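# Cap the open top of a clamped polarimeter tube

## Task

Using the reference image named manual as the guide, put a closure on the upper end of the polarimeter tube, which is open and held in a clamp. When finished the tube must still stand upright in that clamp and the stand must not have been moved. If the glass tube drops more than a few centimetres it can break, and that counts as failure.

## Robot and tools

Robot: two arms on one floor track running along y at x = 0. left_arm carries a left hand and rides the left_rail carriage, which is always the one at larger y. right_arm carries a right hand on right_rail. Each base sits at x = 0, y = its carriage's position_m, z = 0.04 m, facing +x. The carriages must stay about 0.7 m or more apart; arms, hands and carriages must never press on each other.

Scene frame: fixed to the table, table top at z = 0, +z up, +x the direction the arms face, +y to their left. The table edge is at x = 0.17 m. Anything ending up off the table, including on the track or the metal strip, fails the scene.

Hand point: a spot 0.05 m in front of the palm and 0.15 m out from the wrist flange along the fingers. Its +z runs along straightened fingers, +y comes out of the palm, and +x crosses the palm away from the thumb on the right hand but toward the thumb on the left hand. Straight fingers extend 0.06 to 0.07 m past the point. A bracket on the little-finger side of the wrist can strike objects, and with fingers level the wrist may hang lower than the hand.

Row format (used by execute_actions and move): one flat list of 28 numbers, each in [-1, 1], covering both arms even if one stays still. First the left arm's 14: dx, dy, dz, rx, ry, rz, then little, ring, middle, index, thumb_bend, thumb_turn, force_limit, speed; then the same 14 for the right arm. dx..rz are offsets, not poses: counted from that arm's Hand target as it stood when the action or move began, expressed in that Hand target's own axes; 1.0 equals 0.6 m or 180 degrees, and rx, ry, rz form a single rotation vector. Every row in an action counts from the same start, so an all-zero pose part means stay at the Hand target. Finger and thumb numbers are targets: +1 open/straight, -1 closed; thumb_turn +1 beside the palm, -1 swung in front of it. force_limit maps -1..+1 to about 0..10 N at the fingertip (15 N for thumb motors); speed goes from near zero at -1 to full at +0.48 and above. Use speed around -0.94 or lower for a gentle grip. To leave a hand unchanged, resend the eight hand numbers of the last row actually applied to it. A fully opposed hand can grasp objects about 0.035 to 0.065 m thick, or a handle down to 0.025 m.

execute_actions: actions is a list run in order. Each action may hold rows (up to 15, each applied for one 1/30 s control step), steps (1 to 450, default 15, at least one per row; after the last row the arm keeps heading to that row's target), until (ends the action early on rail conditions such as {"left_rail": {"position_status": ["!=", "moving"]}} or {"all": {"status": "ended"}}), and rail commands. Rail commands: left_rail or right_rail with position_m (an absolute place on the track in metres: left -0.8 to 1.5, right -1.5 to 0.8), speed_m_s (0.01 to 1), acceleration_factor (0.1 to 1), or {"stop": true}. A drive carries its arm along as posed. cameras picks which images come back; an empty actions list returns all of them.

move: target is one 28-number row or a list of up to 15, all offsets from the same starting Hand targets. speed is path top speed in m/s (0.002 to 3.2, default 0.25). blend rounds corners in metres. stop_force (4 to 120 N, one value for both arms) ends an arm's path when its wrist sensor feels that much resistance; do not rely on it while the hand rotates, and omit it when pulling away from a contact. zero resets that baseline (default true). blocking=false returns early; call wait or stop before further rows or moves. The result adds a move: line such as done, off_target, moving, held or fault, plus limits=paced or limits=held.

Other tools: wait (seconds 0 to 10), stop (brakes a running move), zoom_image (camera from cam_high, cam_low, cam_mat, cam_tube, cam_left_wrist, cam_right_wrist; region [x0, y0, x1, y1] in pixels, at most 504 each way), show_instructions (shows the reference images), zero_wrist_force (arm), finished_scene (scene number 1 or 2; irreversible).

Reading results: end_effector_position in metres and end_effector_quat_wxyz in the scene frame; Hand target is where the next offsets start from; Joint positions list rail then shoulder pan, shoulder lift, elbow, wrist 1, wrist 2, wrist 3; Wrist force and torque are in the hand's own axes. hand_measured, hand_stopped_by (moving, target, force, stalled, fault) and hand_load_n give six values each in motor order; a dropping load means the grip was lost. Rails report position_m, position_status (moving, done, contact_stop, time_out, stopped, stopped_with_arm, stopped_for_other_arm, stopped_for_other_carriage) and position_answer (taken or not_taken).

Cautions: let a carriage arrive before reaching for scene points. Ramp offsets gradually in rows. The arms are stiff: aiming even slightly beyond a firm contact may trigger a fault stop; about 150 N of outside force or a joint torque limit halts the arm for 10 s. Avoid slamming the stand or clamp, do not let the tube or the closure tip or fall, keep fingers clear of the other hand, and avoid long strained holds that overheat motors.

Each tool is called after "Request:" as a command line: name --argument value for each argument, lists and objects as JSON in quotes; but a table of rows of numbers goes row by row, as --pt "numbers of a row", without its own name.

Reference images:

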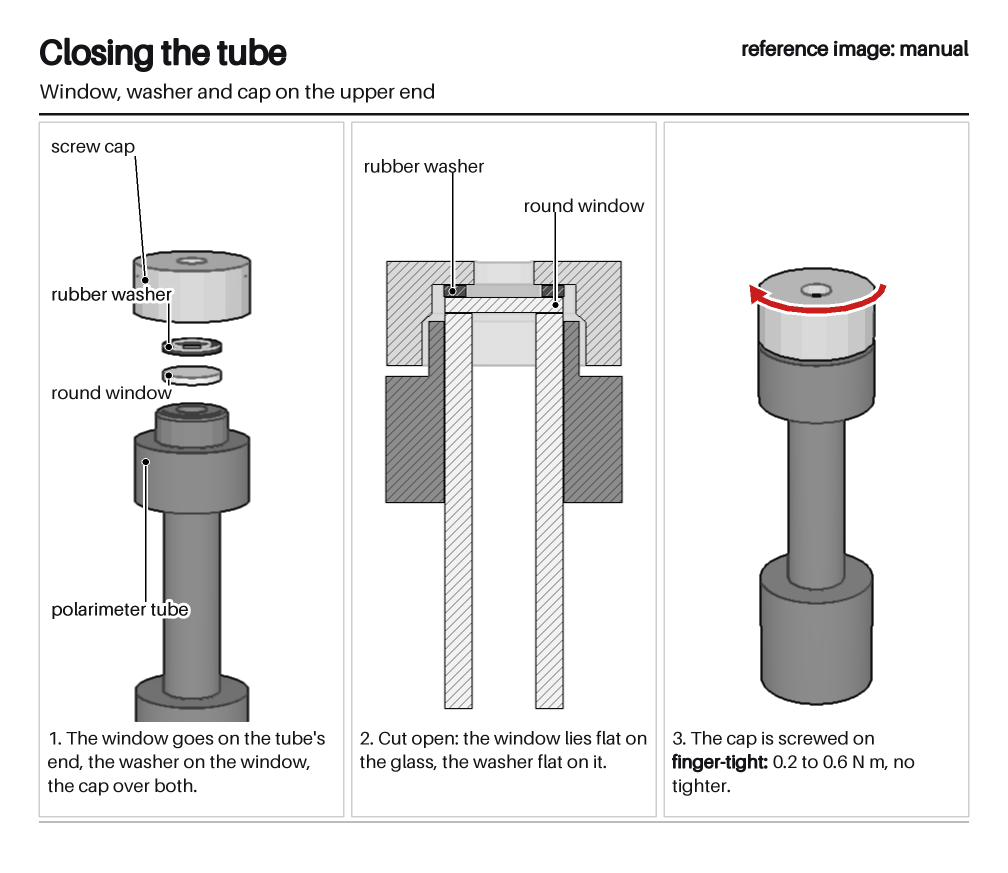

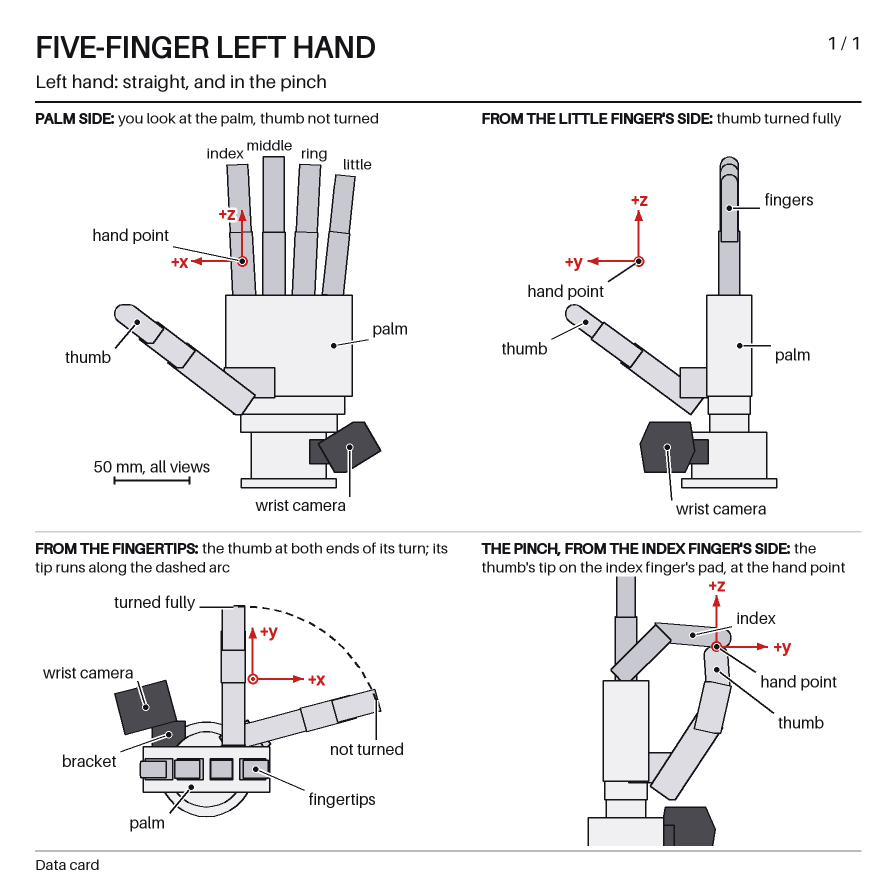

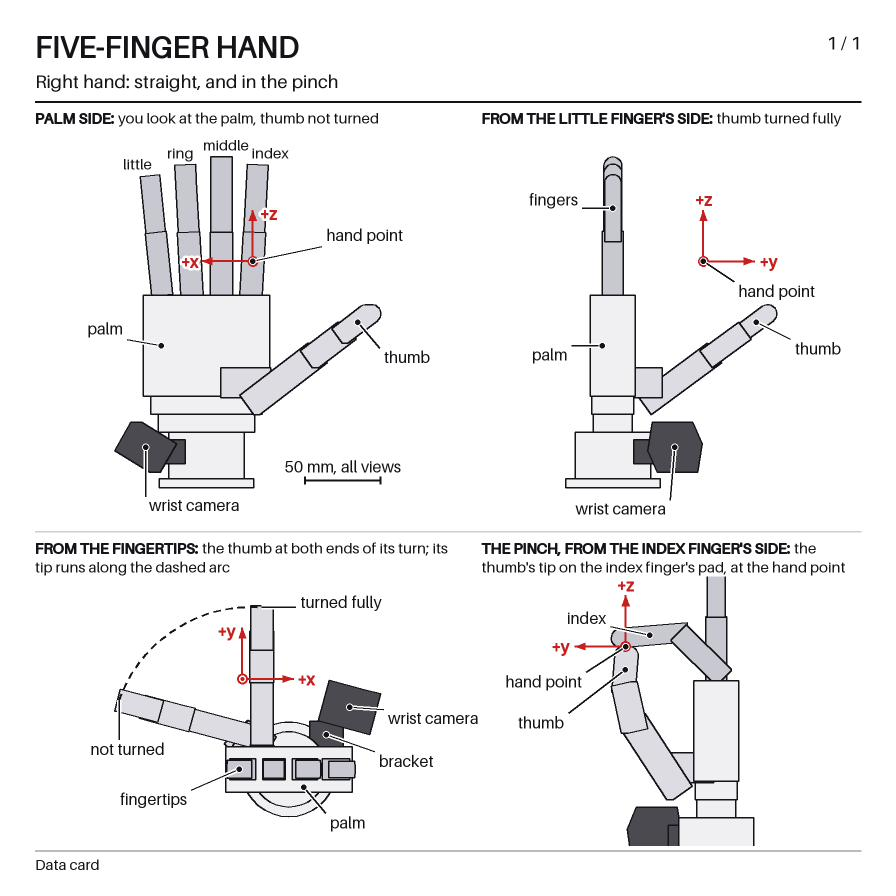

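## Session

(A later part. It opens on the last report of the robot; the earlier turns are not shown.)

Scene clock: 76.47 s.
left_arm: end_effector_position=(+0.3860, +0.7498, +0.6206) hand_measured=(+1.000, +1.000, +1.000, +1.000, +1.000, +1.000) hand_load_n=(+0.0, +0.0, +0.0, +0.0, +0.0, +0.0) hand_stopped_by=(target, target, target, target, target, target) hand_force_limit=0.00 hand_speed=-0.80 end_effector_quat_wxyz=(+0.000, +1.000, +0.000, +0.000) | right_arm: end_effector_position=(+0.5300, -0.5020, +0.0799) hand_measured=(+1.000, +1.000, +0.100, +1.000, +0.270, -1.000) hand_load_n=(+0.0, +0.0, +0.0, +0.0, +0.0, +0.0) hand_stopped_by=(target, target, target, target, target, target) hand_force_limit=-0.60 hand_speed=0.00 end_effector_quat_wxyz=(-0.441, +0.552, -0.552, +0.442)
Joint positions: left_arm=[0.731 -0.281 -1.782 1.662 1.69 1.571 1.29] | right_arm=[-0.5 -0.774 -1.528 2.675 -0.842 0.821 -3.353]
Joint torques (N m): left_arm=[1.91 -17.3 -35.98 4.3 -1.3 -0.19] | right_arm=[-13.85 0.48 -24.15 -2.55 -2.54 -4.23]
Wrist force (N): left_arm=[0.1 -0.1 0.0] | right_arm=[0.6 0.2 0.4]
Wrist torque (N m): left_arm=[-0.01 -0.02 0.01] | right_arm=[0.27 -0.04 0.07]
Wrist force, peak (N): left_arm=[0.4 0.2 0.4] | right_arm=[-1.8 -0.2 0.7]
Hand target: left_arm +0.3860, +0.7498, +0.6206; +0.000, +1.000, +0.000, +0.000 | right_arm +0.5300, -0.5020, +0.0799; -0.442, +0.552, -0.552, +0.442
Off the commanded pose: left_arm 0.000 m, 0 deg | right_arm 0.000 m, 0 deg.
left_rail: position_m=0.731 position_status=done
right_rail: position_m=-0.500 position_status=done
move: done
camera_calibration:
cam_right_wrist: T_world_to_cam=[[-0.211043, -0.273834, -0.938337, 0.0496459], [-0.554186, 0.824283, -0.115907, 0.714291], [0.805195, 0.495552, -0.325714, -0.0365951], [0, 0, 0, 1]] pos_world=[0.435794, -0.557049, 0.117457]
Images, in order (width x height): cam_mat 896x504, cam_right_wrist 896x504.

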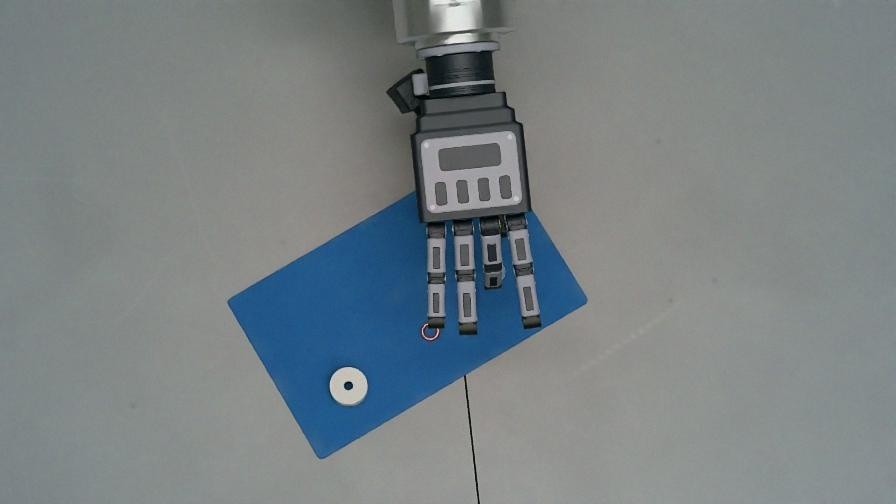

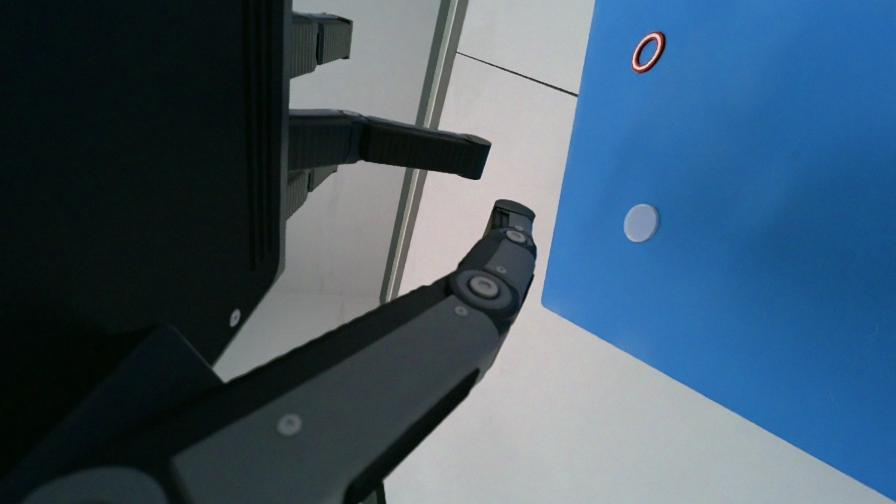

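Request:
move --target '[0,0,0,0,0,0,1,1,1,1,1,1,0,-0.8,0,0.0813,0.0182,0,0,0,1,1,0.1,1,0.27,-1,-0.6,0]' --speed 0.12 --cameras '["cam_right_wrist"]'

Request:
zoom_image --camera "cam_right_wrist" --region '[430, 110, 610, 250]'

Scene clock: 78.27 s.
left_arm: end_effector_position=(+0.3860, +0.7498, +0.6206) hand_measured=(+1.000, +1.000, +1.000, +1.000, +1.000, +1.000) hand_load_n=(+0.0, +0.0, +0.0, +0.0, +0.0, +0.0) hand_stopped_by=(target, target, target, target, target, target) hand_force_limit=0.00 hand_speed=-0.80 end_effector_quat_wxyz=(+0.000, +1.000, +0.000, +0.000) | right_arm: end_effector_position=(+0.5299, -0.5020, +0.0300) hand_measured=(+1.000, +1.000, +0.100, +1.000, +0.270, -1.000) hand_load_n=(+0.0, +0.0, +0.0, +0.0, +0.0, +0.0) hand_stopped_by=(target, target, target, target, target, target) hand_force_limit=-0.60 hand_speed=0.00 end_effector_quat_wxyz=(-0.442, +0.552, -0.552, +0.442)
Joint positions: left_arm=[0.731 -0.281 -1.782 1.662 1.69 1.571 1.29] | right_arm=[-0.5 -0.774 -1.352 2.697 -1.039 0.82 -3.354]
Joint torques (N m): left_arm=[0.37 -17.75 -37.33 4.2 -0.49 0.04] | right_arm=[8 -11.74 -3.57 -2.86 2.16 3.28]
Wrist force (N): left_arm=[0.2 0.3 0.1] | right_arm=[0.1 0.1 0.8]
Wrist torque (N m): left_arm=[0.04 -0.03 0.00] | right_arm=[0.25 0.03 -0.19]
Wrist force, peak (N): left_arm=[0.5 0.3 0.4] | right_arm=[0.1 0.7 1.3]
Hand target: left_arm +0.3860, +0.7498, +0.6206; +0.000, +1.000, +0.000, +0.000 | right_arm +0.5299, -0.5020, +0.0299; -0.442, +0.552, -0.552, +0.442
Off the commanded pose: left_arm 0.000 m, 0 deg | right_arm 0.000 m, 0 deg.
left_rail: position_m=0.731 position_status=done
right_rail: position_m=-0.500 position_status=done
move: done
camera_calibration:
cam_right_wrist: T_world_to_cam=[[-0.21103, -0.273798, -0.93835, 0.00284468], [-0.554359, 0.824181, -0.115812, 0.708382], [0.80508, 0.495743, -0.325708, -0.0526613], [0, 0, 0, 1]] pos_world=[0.435694, -0.556949, 0.0675565]
Images, in order (width x height): cam_right_wrist 896x504.

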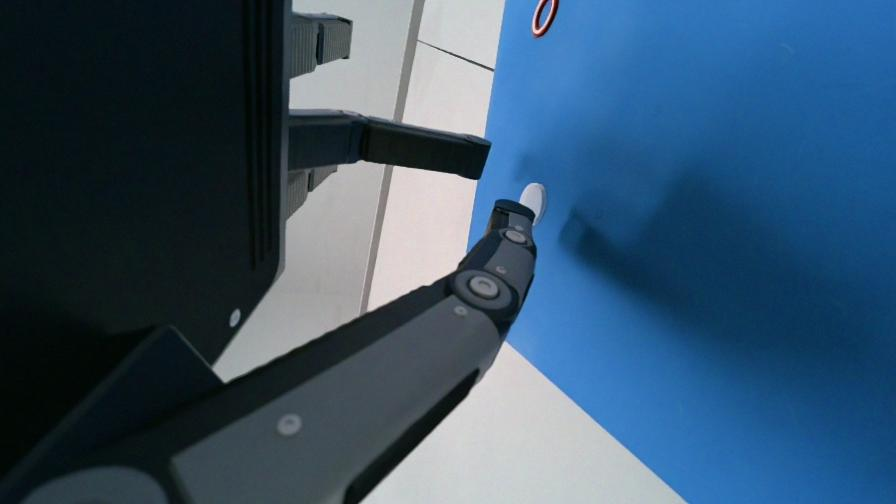

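Scaled by 2.800.

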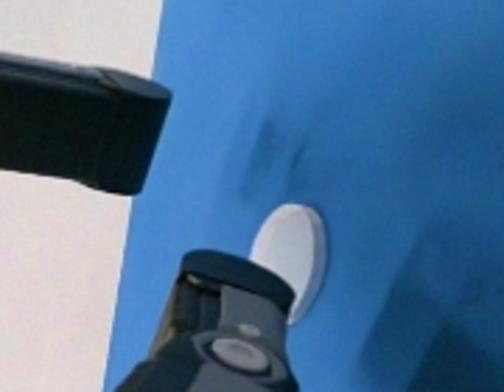

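Request:
move --target '[0,0,0,0,0,0,1,1,1,1,1,1,0,-0.8,0,0.0293,0.0066,0,0,0,1,1,0.1,1,0.27,-1,-0.6,0]' --speed 0.01 --stop_force 4 --cameras '["cam_right_wrist"]'

Request:
zoom_image --camera "cam_right_wrist" --region '[430, 130, 550, 230]'

Scene clock: 81.30 s.
left_arm: end_effector_position=(+0.3860, +0.7498, +0.6206) hand_measured=(+1.000, +1.000, +1.000, +1.000, +1.000, +1.000) hand_load_n=(+0.0, +0.0, +0.0, +0.0, +0.0, +0.0) hand_stopped_by=(target, target, target, target, target, target) hand_force_limit=0.00 hand_speed=-0.80 end_effector_quat_wxyz=(+0.000, +1.000, +0.000, +0.000) | right_arm: end_effector_position=(+0.5299, -0.5019, +0.0176) hand_measured=(+1.000, +1.000, +0.100, +1.000, +0.270, -1.000) hand_load_n=(+0.0, +0.0, +0.0, +0.0, -1.5, -0.5) hand_stopped_by=(target, target, target, target, target, target) hand_force_limit=-0.60 hand_speed=0.00 end_effector_quat_wxyz=(-0.442, +0.552, -0.552, +0.442)
Joint positions: left_arm=[0.731 -0.281 -1.782 1.662 1.69 1.571 1.29] | right_arm=[-0.5 -0.774 -1.306 2.7 -1.088 0.82 -3.354]
Joint torques (N m): left_arm=[1.84 -16.74 -35.89 4.49 -1.27 0.02] | right_arm=[-2.88 -43.55 -16.92 2.92 0.79 -2.5]
Wrist force (N): left_arm=[0.4 -0.2 0.3] | right_arm=[0.4 -3.4 -2.5]
Wrist torque (N m): left_arm=[-0.05 -0.05 0.03] | right_arm=[0.19 0.05 -0.21]
Wrist force, peak (N): left_arm=[0.4 -0.2 0.5] | right_arm=[0.4 -6.7 -6.4]
Hand target: left_arm +0.3860, +0.7498, +0.6206; +0.000, +1.000, +0.000, +0.000 | right_arm +0.5299, -0.5019, +0.0176; -0.442, +0.552, -0.552, +0.442 (not the last commanded pose)
Off the commanded pose: left_arm 0.000 m, 0 deg | right_arm 0.006 m, 0 deg.
left_rail: position_m=0.731 position_status=done
right_rail: position_m=-0.500 position_status=done
move: contact (right_arm)
camera_calibration:
cam_right_wrist: T_world_to_cam=[[-0.21103, -0.273798, -0.93835, -0.00879086], [-0.554359, 0.824181, -0.115812, 0.706946], [0.80508, 0.495743, -0.325708, -0.0567001], [0, 0, 0, 1]] pos_world=[0.435694, -0.556949, 0.0551565]
Images, in order (width x height): cam_right_wrist 896x504.

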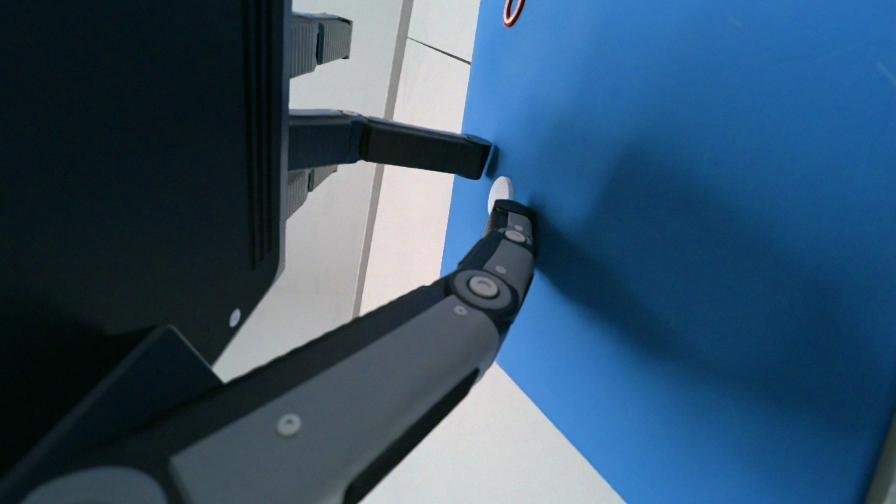

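Scaled by 4.200.

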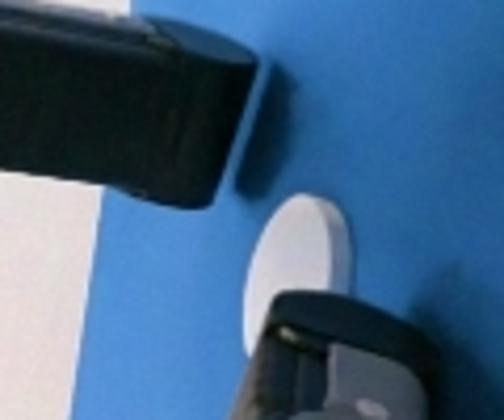

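Request:
execute_actions --actions '[{"rows": [[0,0,0,0,0,0,1,1,1,1,1,1,0,-0.8,0,0,0,0,0,0,1,1,-0.03,1,0.27,-1,-0.7,-0.94]], "steps": 35}]' --cameras '["cam_right_wrist"]'

Request:
zoom_image --camera "cam_right_wrist" --region '[430, 130, 550, 230]'

Scene clock: 82.93 s.
left_arm: end_effector_position=(+0.3860, +0.7498, +0.6206) hand_measured=(+1.000, +1.000, +1.000, +1.000, +1.000, +1.000) hand_load_n=(+0.0, +0.0, +0.0, +0.0, -0.5, +0.0) hand_stopped_by=(target, target, target, target, target, target) hand_force_limit=0.00 hand_speed=-0.80 end_effector_quat_wxyz=(+0.000, +1.000, +0.000, +0.000) | right_arm: end_effector_position=(+0.5299, -0.5020, +0.0176) hand_measured=(+1.000, +1.000, -0.024, +1.000, +0.270, -1.000) hand_load_n=(+0.0, +0.0, +1.5, +0.0, -1.5, +0.0) hand_stopped_by=(target, target, force, target, target, target) hand_force_limit=-0.70 hand_speed=-0.94 end_effector_quat_wxyz=(-0.442, +0.552, -0.552, +0.442)
Joint positions: left_arm=[0.731 -0.281 -1.782 1.662 1.69 1.571 1.29] | right_arm=[-0.5 -0.774 -1.306 2.7 -1.088 0.82 -3.354]
Joint torques (N m): left_arm=[2.02 -16.55 -37.58 4.19 -1.34 0.2] | right_arm=[-3.84 -44.92 -11.99 2.39 1.35 -2.68]
Wrist force (N): left_arm=[0.3 0.1 -0.1] | right_arm=[0.1 -3.9 -1.3]
Wrist torque (N m): left_arm=[0.02 -0.05 0.01] | right_arm=[0.25 0.02 -0.24]
Wrist force, peak (N): left_arm=[0.3 0.5 0.3] | right_arm=[0.1 -4.9 -1.7]
Hand target: left_arm +0.3860, +0.7498, +0.6206; +0.000, +1.000, +0.000, +0.000 | right_arm +0.5299, -0.5019, +0.0176; -0.442, +0.552, -0.552, +0.442
Off the commanded pose: left_arm 0.000 m, 0 deg | right_arm 0.000 m, 0 deg.
left_rail: position_m=0.731 position_status=done
right_rail: position_m=-0.500 position_status=done
camera_calibration:
cam_right_wrist: T_world_to_cam=[[-0.21103, -0.273798, -0.93835, -0.00879086], [-0.554359, 0.824181, -0.115812, 0.706946], [0.80508, 0.495743, -0.325708, -0.0567001], [0, 0, 0, 1]] pos_world=[0.435694, -0.556949, 0.0551565]
Images, in order (width x height): cam_right_wrist 896x504.

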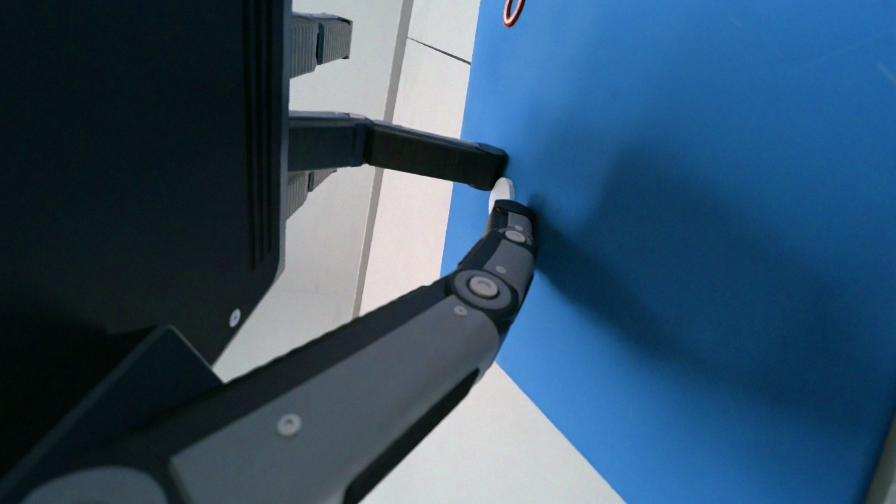

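Scaled by 4.200.

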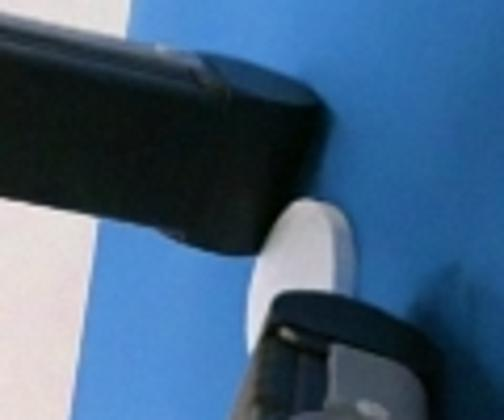

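Request:
execute_actions --actions '[{"rows": [[0,0,0,0,0,0,1,1,1,1,1,1,0,-0.8,0,0,0,0,0,0,1,1,-0.3,1,0.27,-1,-0.5,-0.94]], "steps": 50}]' --cameras '["cam_right_wrist"]'

Request:
zoom_image --camera "cam_right_wrist" --region '[430, 130, 550, 230]'

Scene clock: 85.20 s.
left_arm: end_effector_position=(+0.3860, +0.7498, +0.6206) hand_measured=(+1.000, +1.000, +1.000, +1.000, +1.000, +1.000) hand_load_n=(+0.0, +0.0, +0.0, +0.0, +0.0, +0.0) hand_stopped_by=(target, target, target, target, target, target) hand_force_limit=0.00 hand_speed=-0.80 end_effector_quat_wxyz=(+0.000, +1.000, +0.000, +0.000) | right_arm: end_effector_position=(+0.5299, -0.5020, +0.0176) hand_measured=(+1.000, +1.000, -0.028, +1.000, +0.270, -1.000) hand_load_n=(+0.0, +0.0, +2.0, +0.0, -1.5, +0.0) hand_stopped_by=(target, target, force, target, target, target) hand_force_limit=-0.50 hand_speed=-0.94 end_effector_quat_wxyz=(-0.442, +0.552, -0.552, +0.442)
Joint positions: left_arm=[0.731 -0.281 -1.782 1.662 1.69 1.571 1.29] | right_arm=[-0.5 -0.774 -1.306 2.7 -1.088 0.82 -3.354]
Joint torques (N m): left_arm=[0.17 -17.88 -35.77 4.48 -0.91 0.17] | right_arm=[-1.1 -39.44 -3.97 2.41 0.84 -2.36]
Wrist force (N): left_arm=[0.2 0.2 0.2] | right_arm=[0.1 -5.7 -1.3]
Wrist torque (N m): left_arm=[0.01 -0.02 0.00] | right_arm=[0.28 0.04 -0.26]
Wrist force, peak (N): left_arm=[0.4 -0.2 0.4] | right_arm=[0.2 -5.7 -1.8]
Hand target: left_arm +0.3860, +0.7498, +0.6206; +0.000, +1.000, +0.000, +0.000 | right_arm +0.5299, -0.5019, +0.0176; -0.442, +0.552, -0.552, +0.442
Off the commanded pose: left_arm 0.000 m, 0 deg | right_arm 0.000 m, 0 deg.
left_rail: position_m=0.731 position_status=done
right_rail: position_m=-0.500 position_status=done
camera_calibration:
cam_right_wrist: T_world_to_cam=[[-0.21103, -0.273798, -0.93835, -0.00879086], [-0.554359, 0.824181, -0.115812, 0.706946], [0.80508, 0.495743, -0.325708, -0.0567001], [0, 0, 0, 1]] pos_world=[0.435694, -0.556949, 0.0551565]
Images, in order (width x height): cam_right_wrist 896x504.

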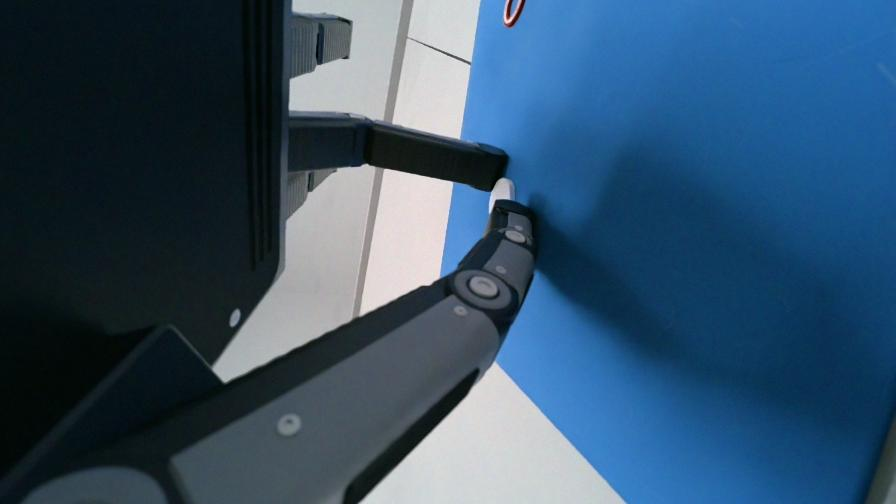

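Scaled by 4.200.

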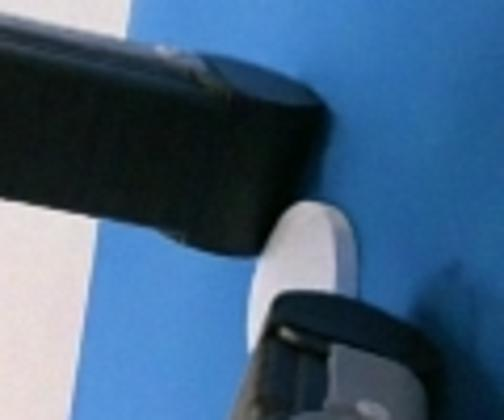

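Request:
move --pt "0 0 0 0 0 0 1 1 1 1 1 1 0 -0.8 0 0 0 0 0 0 1 1 0.02 1 0.27 -1 -0.5 -0.9" --pt "0 0 0 0 0 0 1 1 1 1 1 1 0 -0.8 0 -0.0005 0 0.01 0 0 1 1 0.02 1 0.27 -1 -0.5 -0.9" --speed 0.05 --cameras '["cam_right_wrist"]'

Request:
execute_actions --actions '[{"rows": [[0,0,0,0,0,0,1,1,1,1,1,1,0,-0.8,0,0,0,0,0,0,1,1,-0.3,1,0.27,-1,-0.7,-0.94]], "steps": 60}]' --cameras '["cam_right_wrist"]'

Request:
zoom_image --camera "cam_right_wrist" --region '[430, 130, 550, 230]'

Scene clock: 87.37 s.
left_arm: end_effector_position=(+0.3860, +0.7498, +0.6206) hand_measured=(+1.000, +1.000, +1.000, +1.000, +1.000, +1.000) hand_load_n=(+0.0, +0.0, +0.0, +0.0, +0.0, +0.0) hand_stopped_by=(target, target, target, target, target, target) hand_force_limit=0.00 hand_speed=-0.80 end_effector_quat_wxyz=(+0.000, +1.000, +0.000, +0.000) | right_arm: end_effector_position=(+0.5300, -0.5020, +0.0179) hand_measured=(+1.000, +1.000, +0.020, +1.000, +0.270, -1.000) hand_load_n=(-0.5, +0.0, +0.0, +0.0, -1.0, +0.0) hand_stopped_by=(target, target, target, target, target, target) hand_force_limit=-0.50 hand_speed=-0.90 end_effector_quat_wxyz=(-0.450, +0.545, -0.545, +0.450)
Joint positions: left_arm=[0.731 -0.281 -1.782 1.662 1.69 1.571 1.29] | right_arm=[-0.5 -0.785 -1.288 2.716 -1.162 0.803 -3.329]
Joint torques (N m): left_arm=[1.85 -18.26 -36.43 4.17 -1.02 0.09] | right_arm=[-14.28 -9.35 -1.73 -3.46 -2.22 3.67]
Wrist force (N): left_arm=[0.0 0.1 0.1] | right_arm=[-0.4 -4.0 -5.5]
Wrist torque (N m): left_arm=[0.00 0.00 0.00] | right_arm=[0.15 0.14 -0.25]
Wrist force, peak (N): left_arm=[0.5 0.2 0.5] | right_arm=[0.0 -3.3 -7.7]
Hand target: left_arm +0.3860, +0.7498, +0.6206; +0.000, +1.000, +0.000, +0.000 | right_arm +0.5300, -0.5020, +0.0179; -0.450, +0.545, -0.545, +0.450
Off the commanded pose: left_arm 0.000 m, 0 deg | right_arm 0.000 m, 0 deg.
left_rail: position_m=0.731 position_status=done
right_rail: position_m=-0.500 position_status=done
move: done
camera_calibration:
cam_right_wrist: T_world_to_cam=[[-0.181639, -0.273845, -0.944466, -0.0239988], [-0.550515, 0.824149, -0.133085, 0.705241], [0.814825, 0.49577, -0.300453, -0.0622185], [0, 0, 0, 1]] pos_world=[0.434584, -0.556949, 0.0524969]
Images, in order (width x height): cam_right_wrist 896x504.

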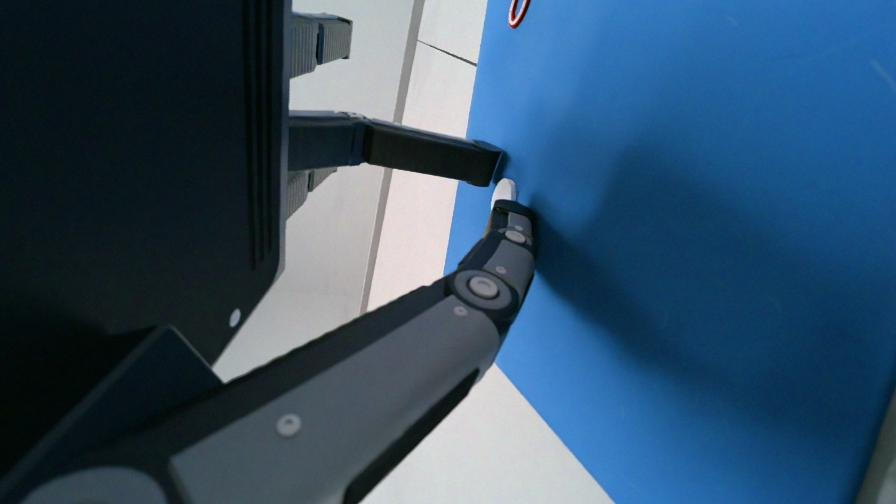

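Scene clock: 89.57 s.
left_arm: end_effector_position=(+0.3860, +0.7498, +0.6206) hand_measured=(+1.000, +1.000, +1.000, +1.000, +1.000, +1.000) hand_load_n=(+0.0, +0.0, +0.0, +0.0, +0.5, +0.0) hand_stopped_by=(target, target, target, target, target, target) hand_force_limit=0.00 hand_speed=-0.80 end_effector_quat_wxyz=(+0.000, +1.000, +0.000, +0.000) | right_arm: end_effector_position=(+0.5300, -0.5020, +0.0179) hand_measured=(+1.000, +1.000, -0.108, +1.000, +0.270, -1.000) hand_load_n=(+0.0, +0.0, +1.5, -0.5, -1.5, +0.0) hand_stopped_by=(target, target, force, target, target, target) hand_force_limit=-0.70 hand_speed=-0.94 end_effector_quat_wxyz=(-0.450, +0.545, -0.545, +0.450)
Joint positions: left_arm=[0.731 -0.281 -1.782 1.662 1.69 1.571 1.29] | right_arm=[-0.5 -0.785 -1.288 2.716 -1.162 0.803 -3.329]
Joint torques (N m): left_arm=[0.71 -17.56 -36.21 4.62 -1.29 0.06] | right_arm=[-14.76 -9.48 -2.09 -1.07 -1.57 3.4]
Wrist force (N): left_arm=[0.3 -0.1 0.2] | right_arm=[-0.4 -6.5 -5.5]
Wrist torque (N m): left_arm=[-0.02 -0.04 0.02] | right_arm=[0.19 0.15 -0.29]
Wrist force, peak (N): left_arm=[0.6 0.2 0.3] | right_arm=[-0.3 -6.7 -5.5]
Hand target: left_arm +0.3860, +0.7498, +0.6206; +0.000, +1.000, +0.000, +0.000 | right_arm +0.5300, -0.5020, +0.0179; -0.450, +0.545, -0.545, +0.450
Off the commanded pose: left_arm 0.000 m, 0 deg | right_arm 0.000 m, 0 deg.
left_rail: position_m=0.731 position_status=done
right_rail: position_m=-0.500 position_status=done
camera_calibration:
cam_right_wrist: T_world_to_cam=[[-0.181428, -0.273804, -0.944518, -0.0240655], [-0.550462, 0.824169, -0.133181, 0.705234], [0.814908, 0.495758, -0.300246, -0.062272], [0, 0, 0, 1]] pos_world=[0.434584, -0.556949, 0.0524964]
Images, in order (width x height): cam_right_wrist 896x504.

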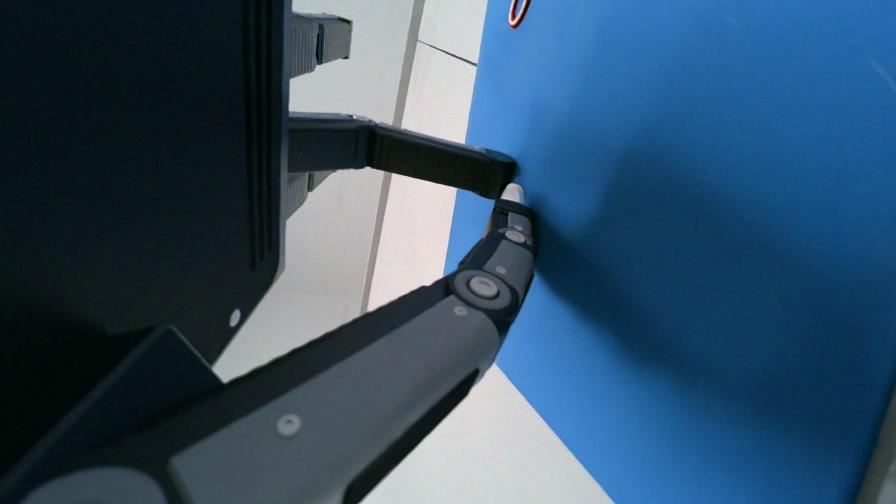

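Scaled by 4.200.

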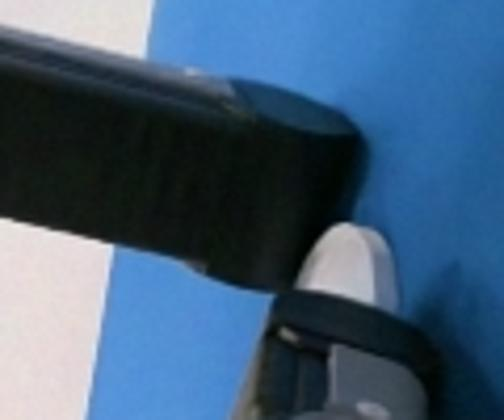

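Request:
move --target '[0,0,0,0,0,0,1,1,1,1,1,1,0,-0.8,0,-0.0105,-0.0017,0,0,0,1,1,-0.3,1,0.27,-1,-0.7,-0.94]' --speed 0.01 --cameras '["cam_right_wrist"]'

Request:
zoom_image --camera "cam_right_wrist" --region '[430, 130, 550, 230]'

Scene clock: 91.00 s.
left_arm: end_effector_position=(+0.3860, +0.7498, +0.6206) hand_measured=(+1.000, +1.000, +1.000, +1.000, +1.000, +1.000) hand_load_n=(+0.0, +0.0, +0.0, +0.0, +0.0, +0.0) hand_stopped_by=(target, target, target, target, target, target) hand_force_limit=0.00 hand_speed=-0.80 end_effector_quat_wxyz=(+0.000, +1.000, +0.000, +0.000) | right_arm: end_effector_position=(+0.5302, -0.5020, +0.0242) hand_measured=(+1.000, +1.000, -0.108, +1.000, +0.270, -1.000) hand_load_n=(+0.0, +0.0, +0.0, +0.0, +0.0, +0.0) hand_stopped_by=(target, target, force, target, target, target) hand_force_limit=-0.70 hand_speed=-0.94 end_effector_quat_wxyz=(-0.450, +0.545, -0.545, +0.450)
Joint positions: left_arm=[0.731 -0.281 -1.782 1.662 1.69 1.571 1.29] | right_arm=[-0.5 -0.785 -1.312 2.715 -1.137 0.804 -3.329]
Joint torques (N m): left_arm=[2.91 -15.8 -36.03 4.29 -1.06 0.09] | right_arm=[7.14 -47.6 -15.36 2.59 2.38 2.15]
Wrist force (N): left_arm=[0.2 -0.2 0.2] | right_arm=[0.1 0.4 0.8]
Wrist torque (N m): left_arm=[-0.04 -0.02 0.02] | right_arm=[0.29 0.04 -0.18]
Wrist force, peak (N): left_arm=[0.7 0.0 0.4] | right_arm=[-0.1 -6.7 -5.2]
Hand target: left_arm +0.3860, +0.7498, +0.6206; +0.000, +1.000, +0.000, +0.000 | right_arm +0.5302, -0.5020, +0.0243; -0.450, +0.545, -0.545, +0.450
Off the commanded pose: left_arm 0.000 m, 0 deg | right_arm 0.000 m, 0 deg.
left_rail: position_m=0.731 position_status=done
right_rail: position_m=-0.500 position_status=done
move: done
camera_calibration:
cam_right_wrist: T_world_to_cam=[[-0.181428, -0.273804, -0.944518, -0.0180787], [-0.550462, 0.824169, -0.133181, 0.706183], [0.814908, 0.495758, -0.300246, -0.0605435], [0, 0, 0, 1]] pos_world=[0.434784, -0.556949, 0.0587964]
Images, in order (width x height): cam_right_wrist 896x504.

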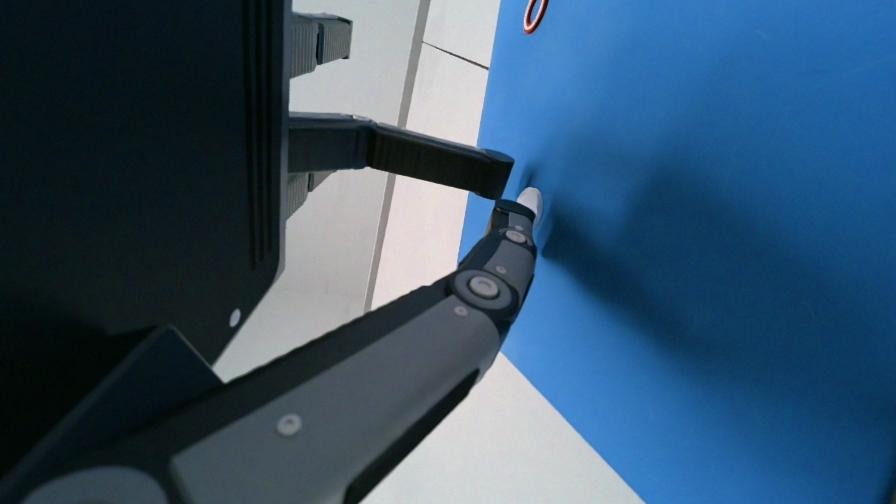

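Scaled by 4.200.

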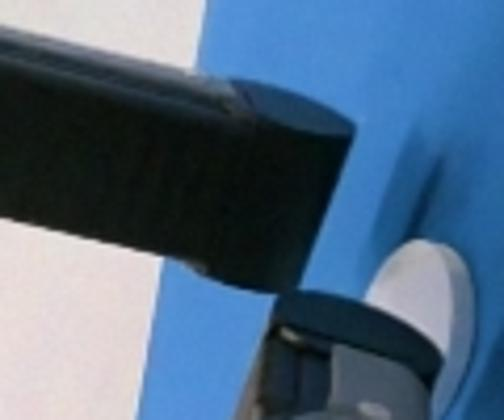

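Request:
move --pt "0 0 0 0 0 0 1 1 1 1 1 1 0 -0.8 0 -0.131 -0.0252 0 0 0 1 1 0 1 0.27 -0.4 -0.6 0" --pt "0 0 0 0 0 0 1 1 1 1 1 1 0 -0.8 -0.87 -0.2664 -0.0771 -0.0615 -0.4766 -0.1544 1 1 -0.48 1 0.2 -0.4 -0.6 0" --speed '[0.15, 0.35]' --cameras '["cam_right_wrist", "cam_tube", "cam_high"]'

Scene clock: 102.43 s.
left_arm: end_effector_position=(+0.3860, +0.7498, +0.6206) hand_measured=(+1.000, +1.000, +1.000, +1.000, +1.000, +1.000) hand_load_n=(+0.0, +0.0, +0.0, +0.0, +0.0, +0.0) hand_stopped_by=(target, target, target, target, target, target) hand_force_limit=0.00 hand_speed=-0.80 end_effector_quat_wxyz=(+0.000, +1.000, +0.000, +0.000) | right_arm: end_effector_position=(+0.5150, +0.0200, +0.1900) hand_measured=(+1.000, +1.000, -0.480, +1.000, +0.200, -0.400) hand_load_n=(+0.0, +0.0, +0.0, +0.0, +0.0, +0.0) hand_stopped_by=(target, target, target, target, target, target) hand_force_limit=-0.60 hand_speed=0.00 end_effector_quat_wxyz=(-0.537, +0.843, +0.000, +0.000)
Joint positions: left_arm=[0.731 -0.281 -1.782 1.662 1.69 1.571 1.29] | right_arm=[-0.5 0.225 -1.121 1.809 0.437 0.487 -4.217]
Joint torques (N m): left_arm=[0.8 -16.88 -36.69 4.38 -1.27 0.09] | right_arm=[4.42 -44.53 -34.82 5.68 -4.19 -3.73]
Wrist force (N): left_arm=[0.6 0.2 0.3] | right_arm=[0.4 0.2 0.8]
Wrist torque (N m): left_arm=[0.02 -0.08 0.02] | right_arm=[0.22 -0.05 0.10]
Wrist force, peak (N): left_arm=[0.6 0.0 0.4] | right_arm=[0.5 -0.1 1.8]
Hand target: left_arm +0.3860, +0.7498, +0.6206; +0.000, +1.000, +0.000, +0.000 | right_arm +0.5150, +0.0200, +0.1900; -0.537, +0.843, +0.000, +0.000
Off the commanded pose: left_arm 0.000 m, 0 deg | right_arm 0.000 m, 0 deg.
left_rail: position_m=0.731 position_status=done
right_rail: position_m=-0.500 position_status=done
move: done
camera_calibration:
cam_right_wrist: T_world_to_cam=[[0.273435, -0.405792, -0.872105, 0.0333169], [-0.824289, -0.566148, 0.00498585, 0.432372], [-0.495763, 0.717503, -0.489294, 0.449326], [0, 0, 0, 1]] pos_world=[0.570049, -0.0640866, 0.246753]
Images, in order (width x height): cam_high 896x504, cam_tube 896x504, cam_right_wrist 896x504.

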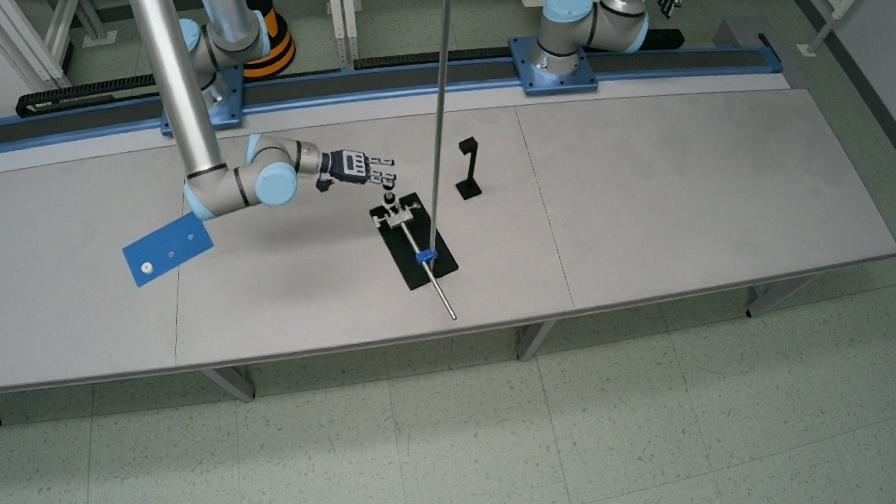

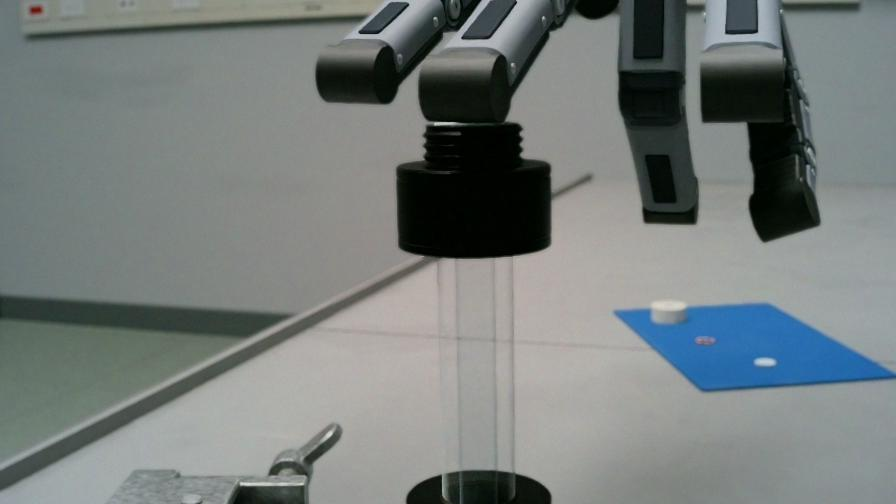

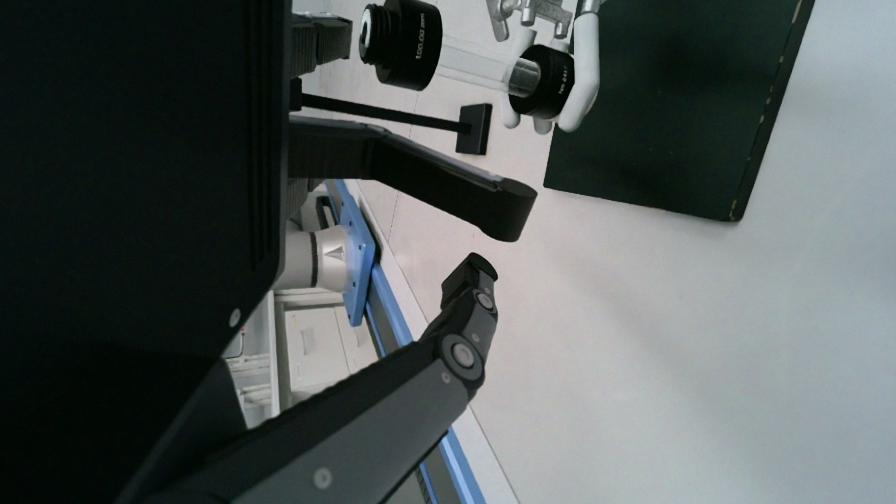

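Request:
zoom_image --camera "cam_tube" --region '[590, 90, 850, 260]'

Request:
zoom_image --camera "cam_right_wrist" --region '[400, 130, 600, 290]'

Request:
zoom_image --camera "cam_tube" --region '[300, 0, 560, 200]'

Scaled by 1.938.

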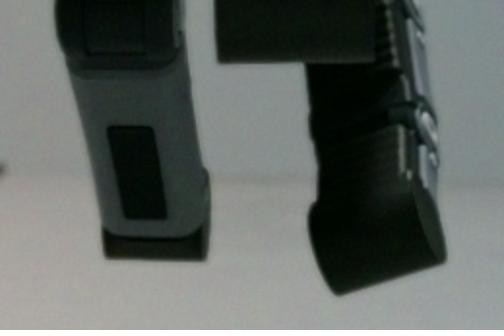

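Scaled by 2.520.

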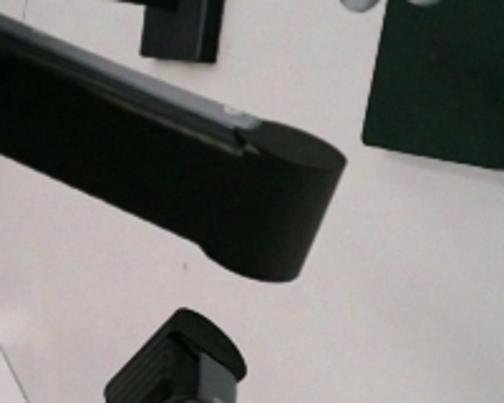

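Scaled by 1.938.

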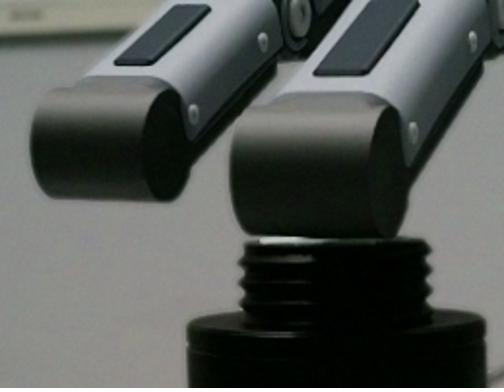

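Request:
move --pt "0 0 0 0 0 0 1 1 1 1 1 1 0 -0.8 0 -0.0227 -0.0106 0 0 0 1 1 -0.48 1 0.2 -0.4 -0.6 0" --pt "0 0 0 0 0 0 1 1 1 1 1 1 0 -0.8 0 -0.0015 -0.0558 0 0 -0.0444 1 1 -0.38 1 0.0 -0.35 -0.6 0" --speed 0.1 --cameras '["cam_right_wrist", "cam_tube"]'

Request:
zoom_image --camera "cam_tube" --region '[590, 90, 850, 260]'

Request:
zoom_image --camera "cam_right_wrist" --region '[400, 130, 600, 290]'

Scene clock: 108.30 s.
left_arm: end_effector_position=(+0.3860, +0.7498, +0.6206) hand_measured=(+1.000, +1.000, +1.000, +1.000, +1.000, +1.000) hand_load_n=(+0.0, +0.0, +0.0, +0.0, -0.5, +0.0) hand_stopped_by=(target, target, target, target, target, target) hand_force_limit=0.00 hand_speed=-0.80 end_effector_quat_wxyz=(+0.000, +1.000, +0.000, +0.000) | right_arm: end_effector_position=(+0.5150, -0.0099, +0.2049) hand_measured=(+1.000, +1.000, -0.380, +1.000, +0.000, -0.350) hand_load_n=(+0.0, +0.0, +0.0, +0.0, +0.0, +0.0) hand_stopped_by=(target, target, target, target, target, target) hand_force_limit=-0.60 hand_speed=0.00 end_effector_quat_wxyz=(-0.536, +0.841, +0.059, +0.037)
Joint positions: left_arm=[0.731 -0.281 -1.782 1.662 1.69 1.571 1.29] | right_arm=[-0.5 0.18 -1.155 1.841 0.517 0.47 -4.444]
Joint torques (N m): left_arm=[0.48 -16.03 -35.87 4.34 -1.22 -0.06] | right_arm=[-15.54 -40.13 -23.35 6.22 -4.38 -3.49]
Wrist force (N): left_arm=[-0.1 0.0 0.3] | right_arm=[0.4 0.1 0.8]
Wrist torque (N m): left_arm=[-0.02 0.03 -0.01] | right_arm=[0.21 -0.02 0.08]
Wrist force, peak (N): left_arm=[0.6 0.2 0.5] | right_arm=[0.7 -0.1 0.8]
Hand target: left_arm +0.3860, +0.7498, +0.6206; +0.000, +1.000, +0.000, +0.000 | right_arm +0.5150, -0.0099, +0.2049; -0.536, +0.841, +0.059, +0.037
Off the commanded pose: left_arm 0.000 m, 0 deg | right_arm 0.000 m, 0 deg.
left_rail: position_m=0.731 position_status=done
right_rail: position_m=-0.500 position_status=done
move: done
camera_calibration:
cam_right_wrist: T_world_to_cam=[[0.404492, -0.385748, -0.829207, -0.0419101], [-0.783645, -0.61362, -0.0968098, 0.414822], [-0.471474, 0.688962, -0.550494, 0.477898], [0, 0, 0, 1]] pos_world=[0.567341, -0.0908777, 0.268486]
Images, in order (width x height): cam_tube 896x504, cam_right_wrist 896x504.

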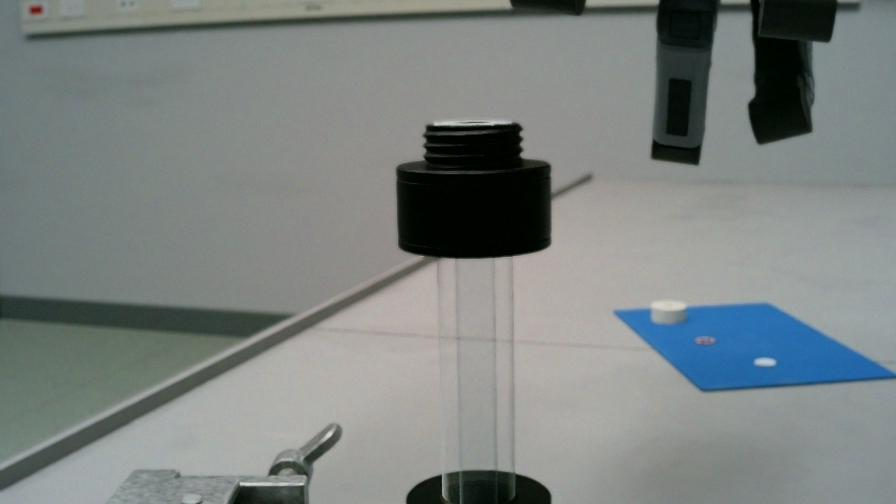

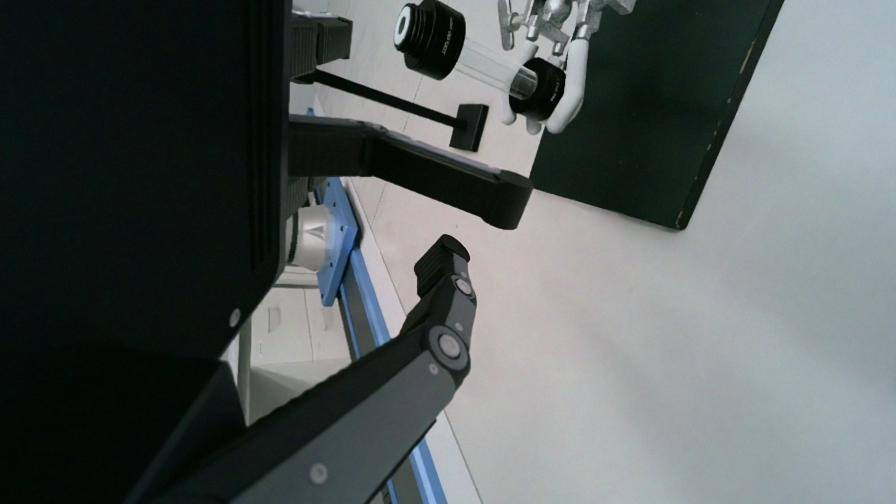

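Scaled by 1.938.

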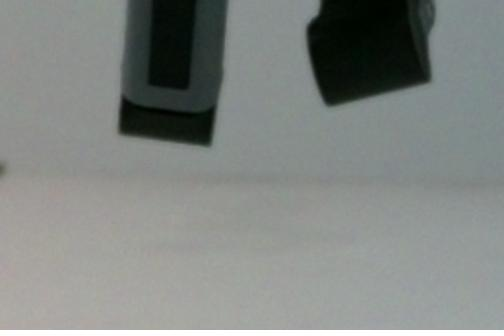

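Scaled by 2.520.

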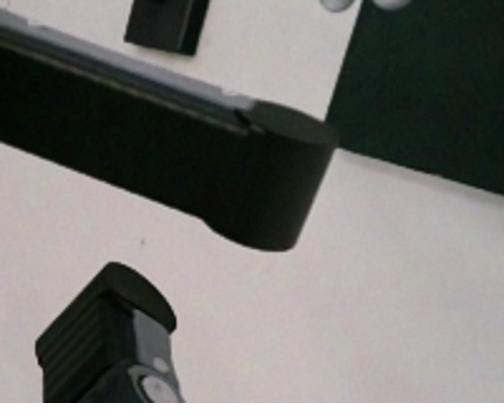

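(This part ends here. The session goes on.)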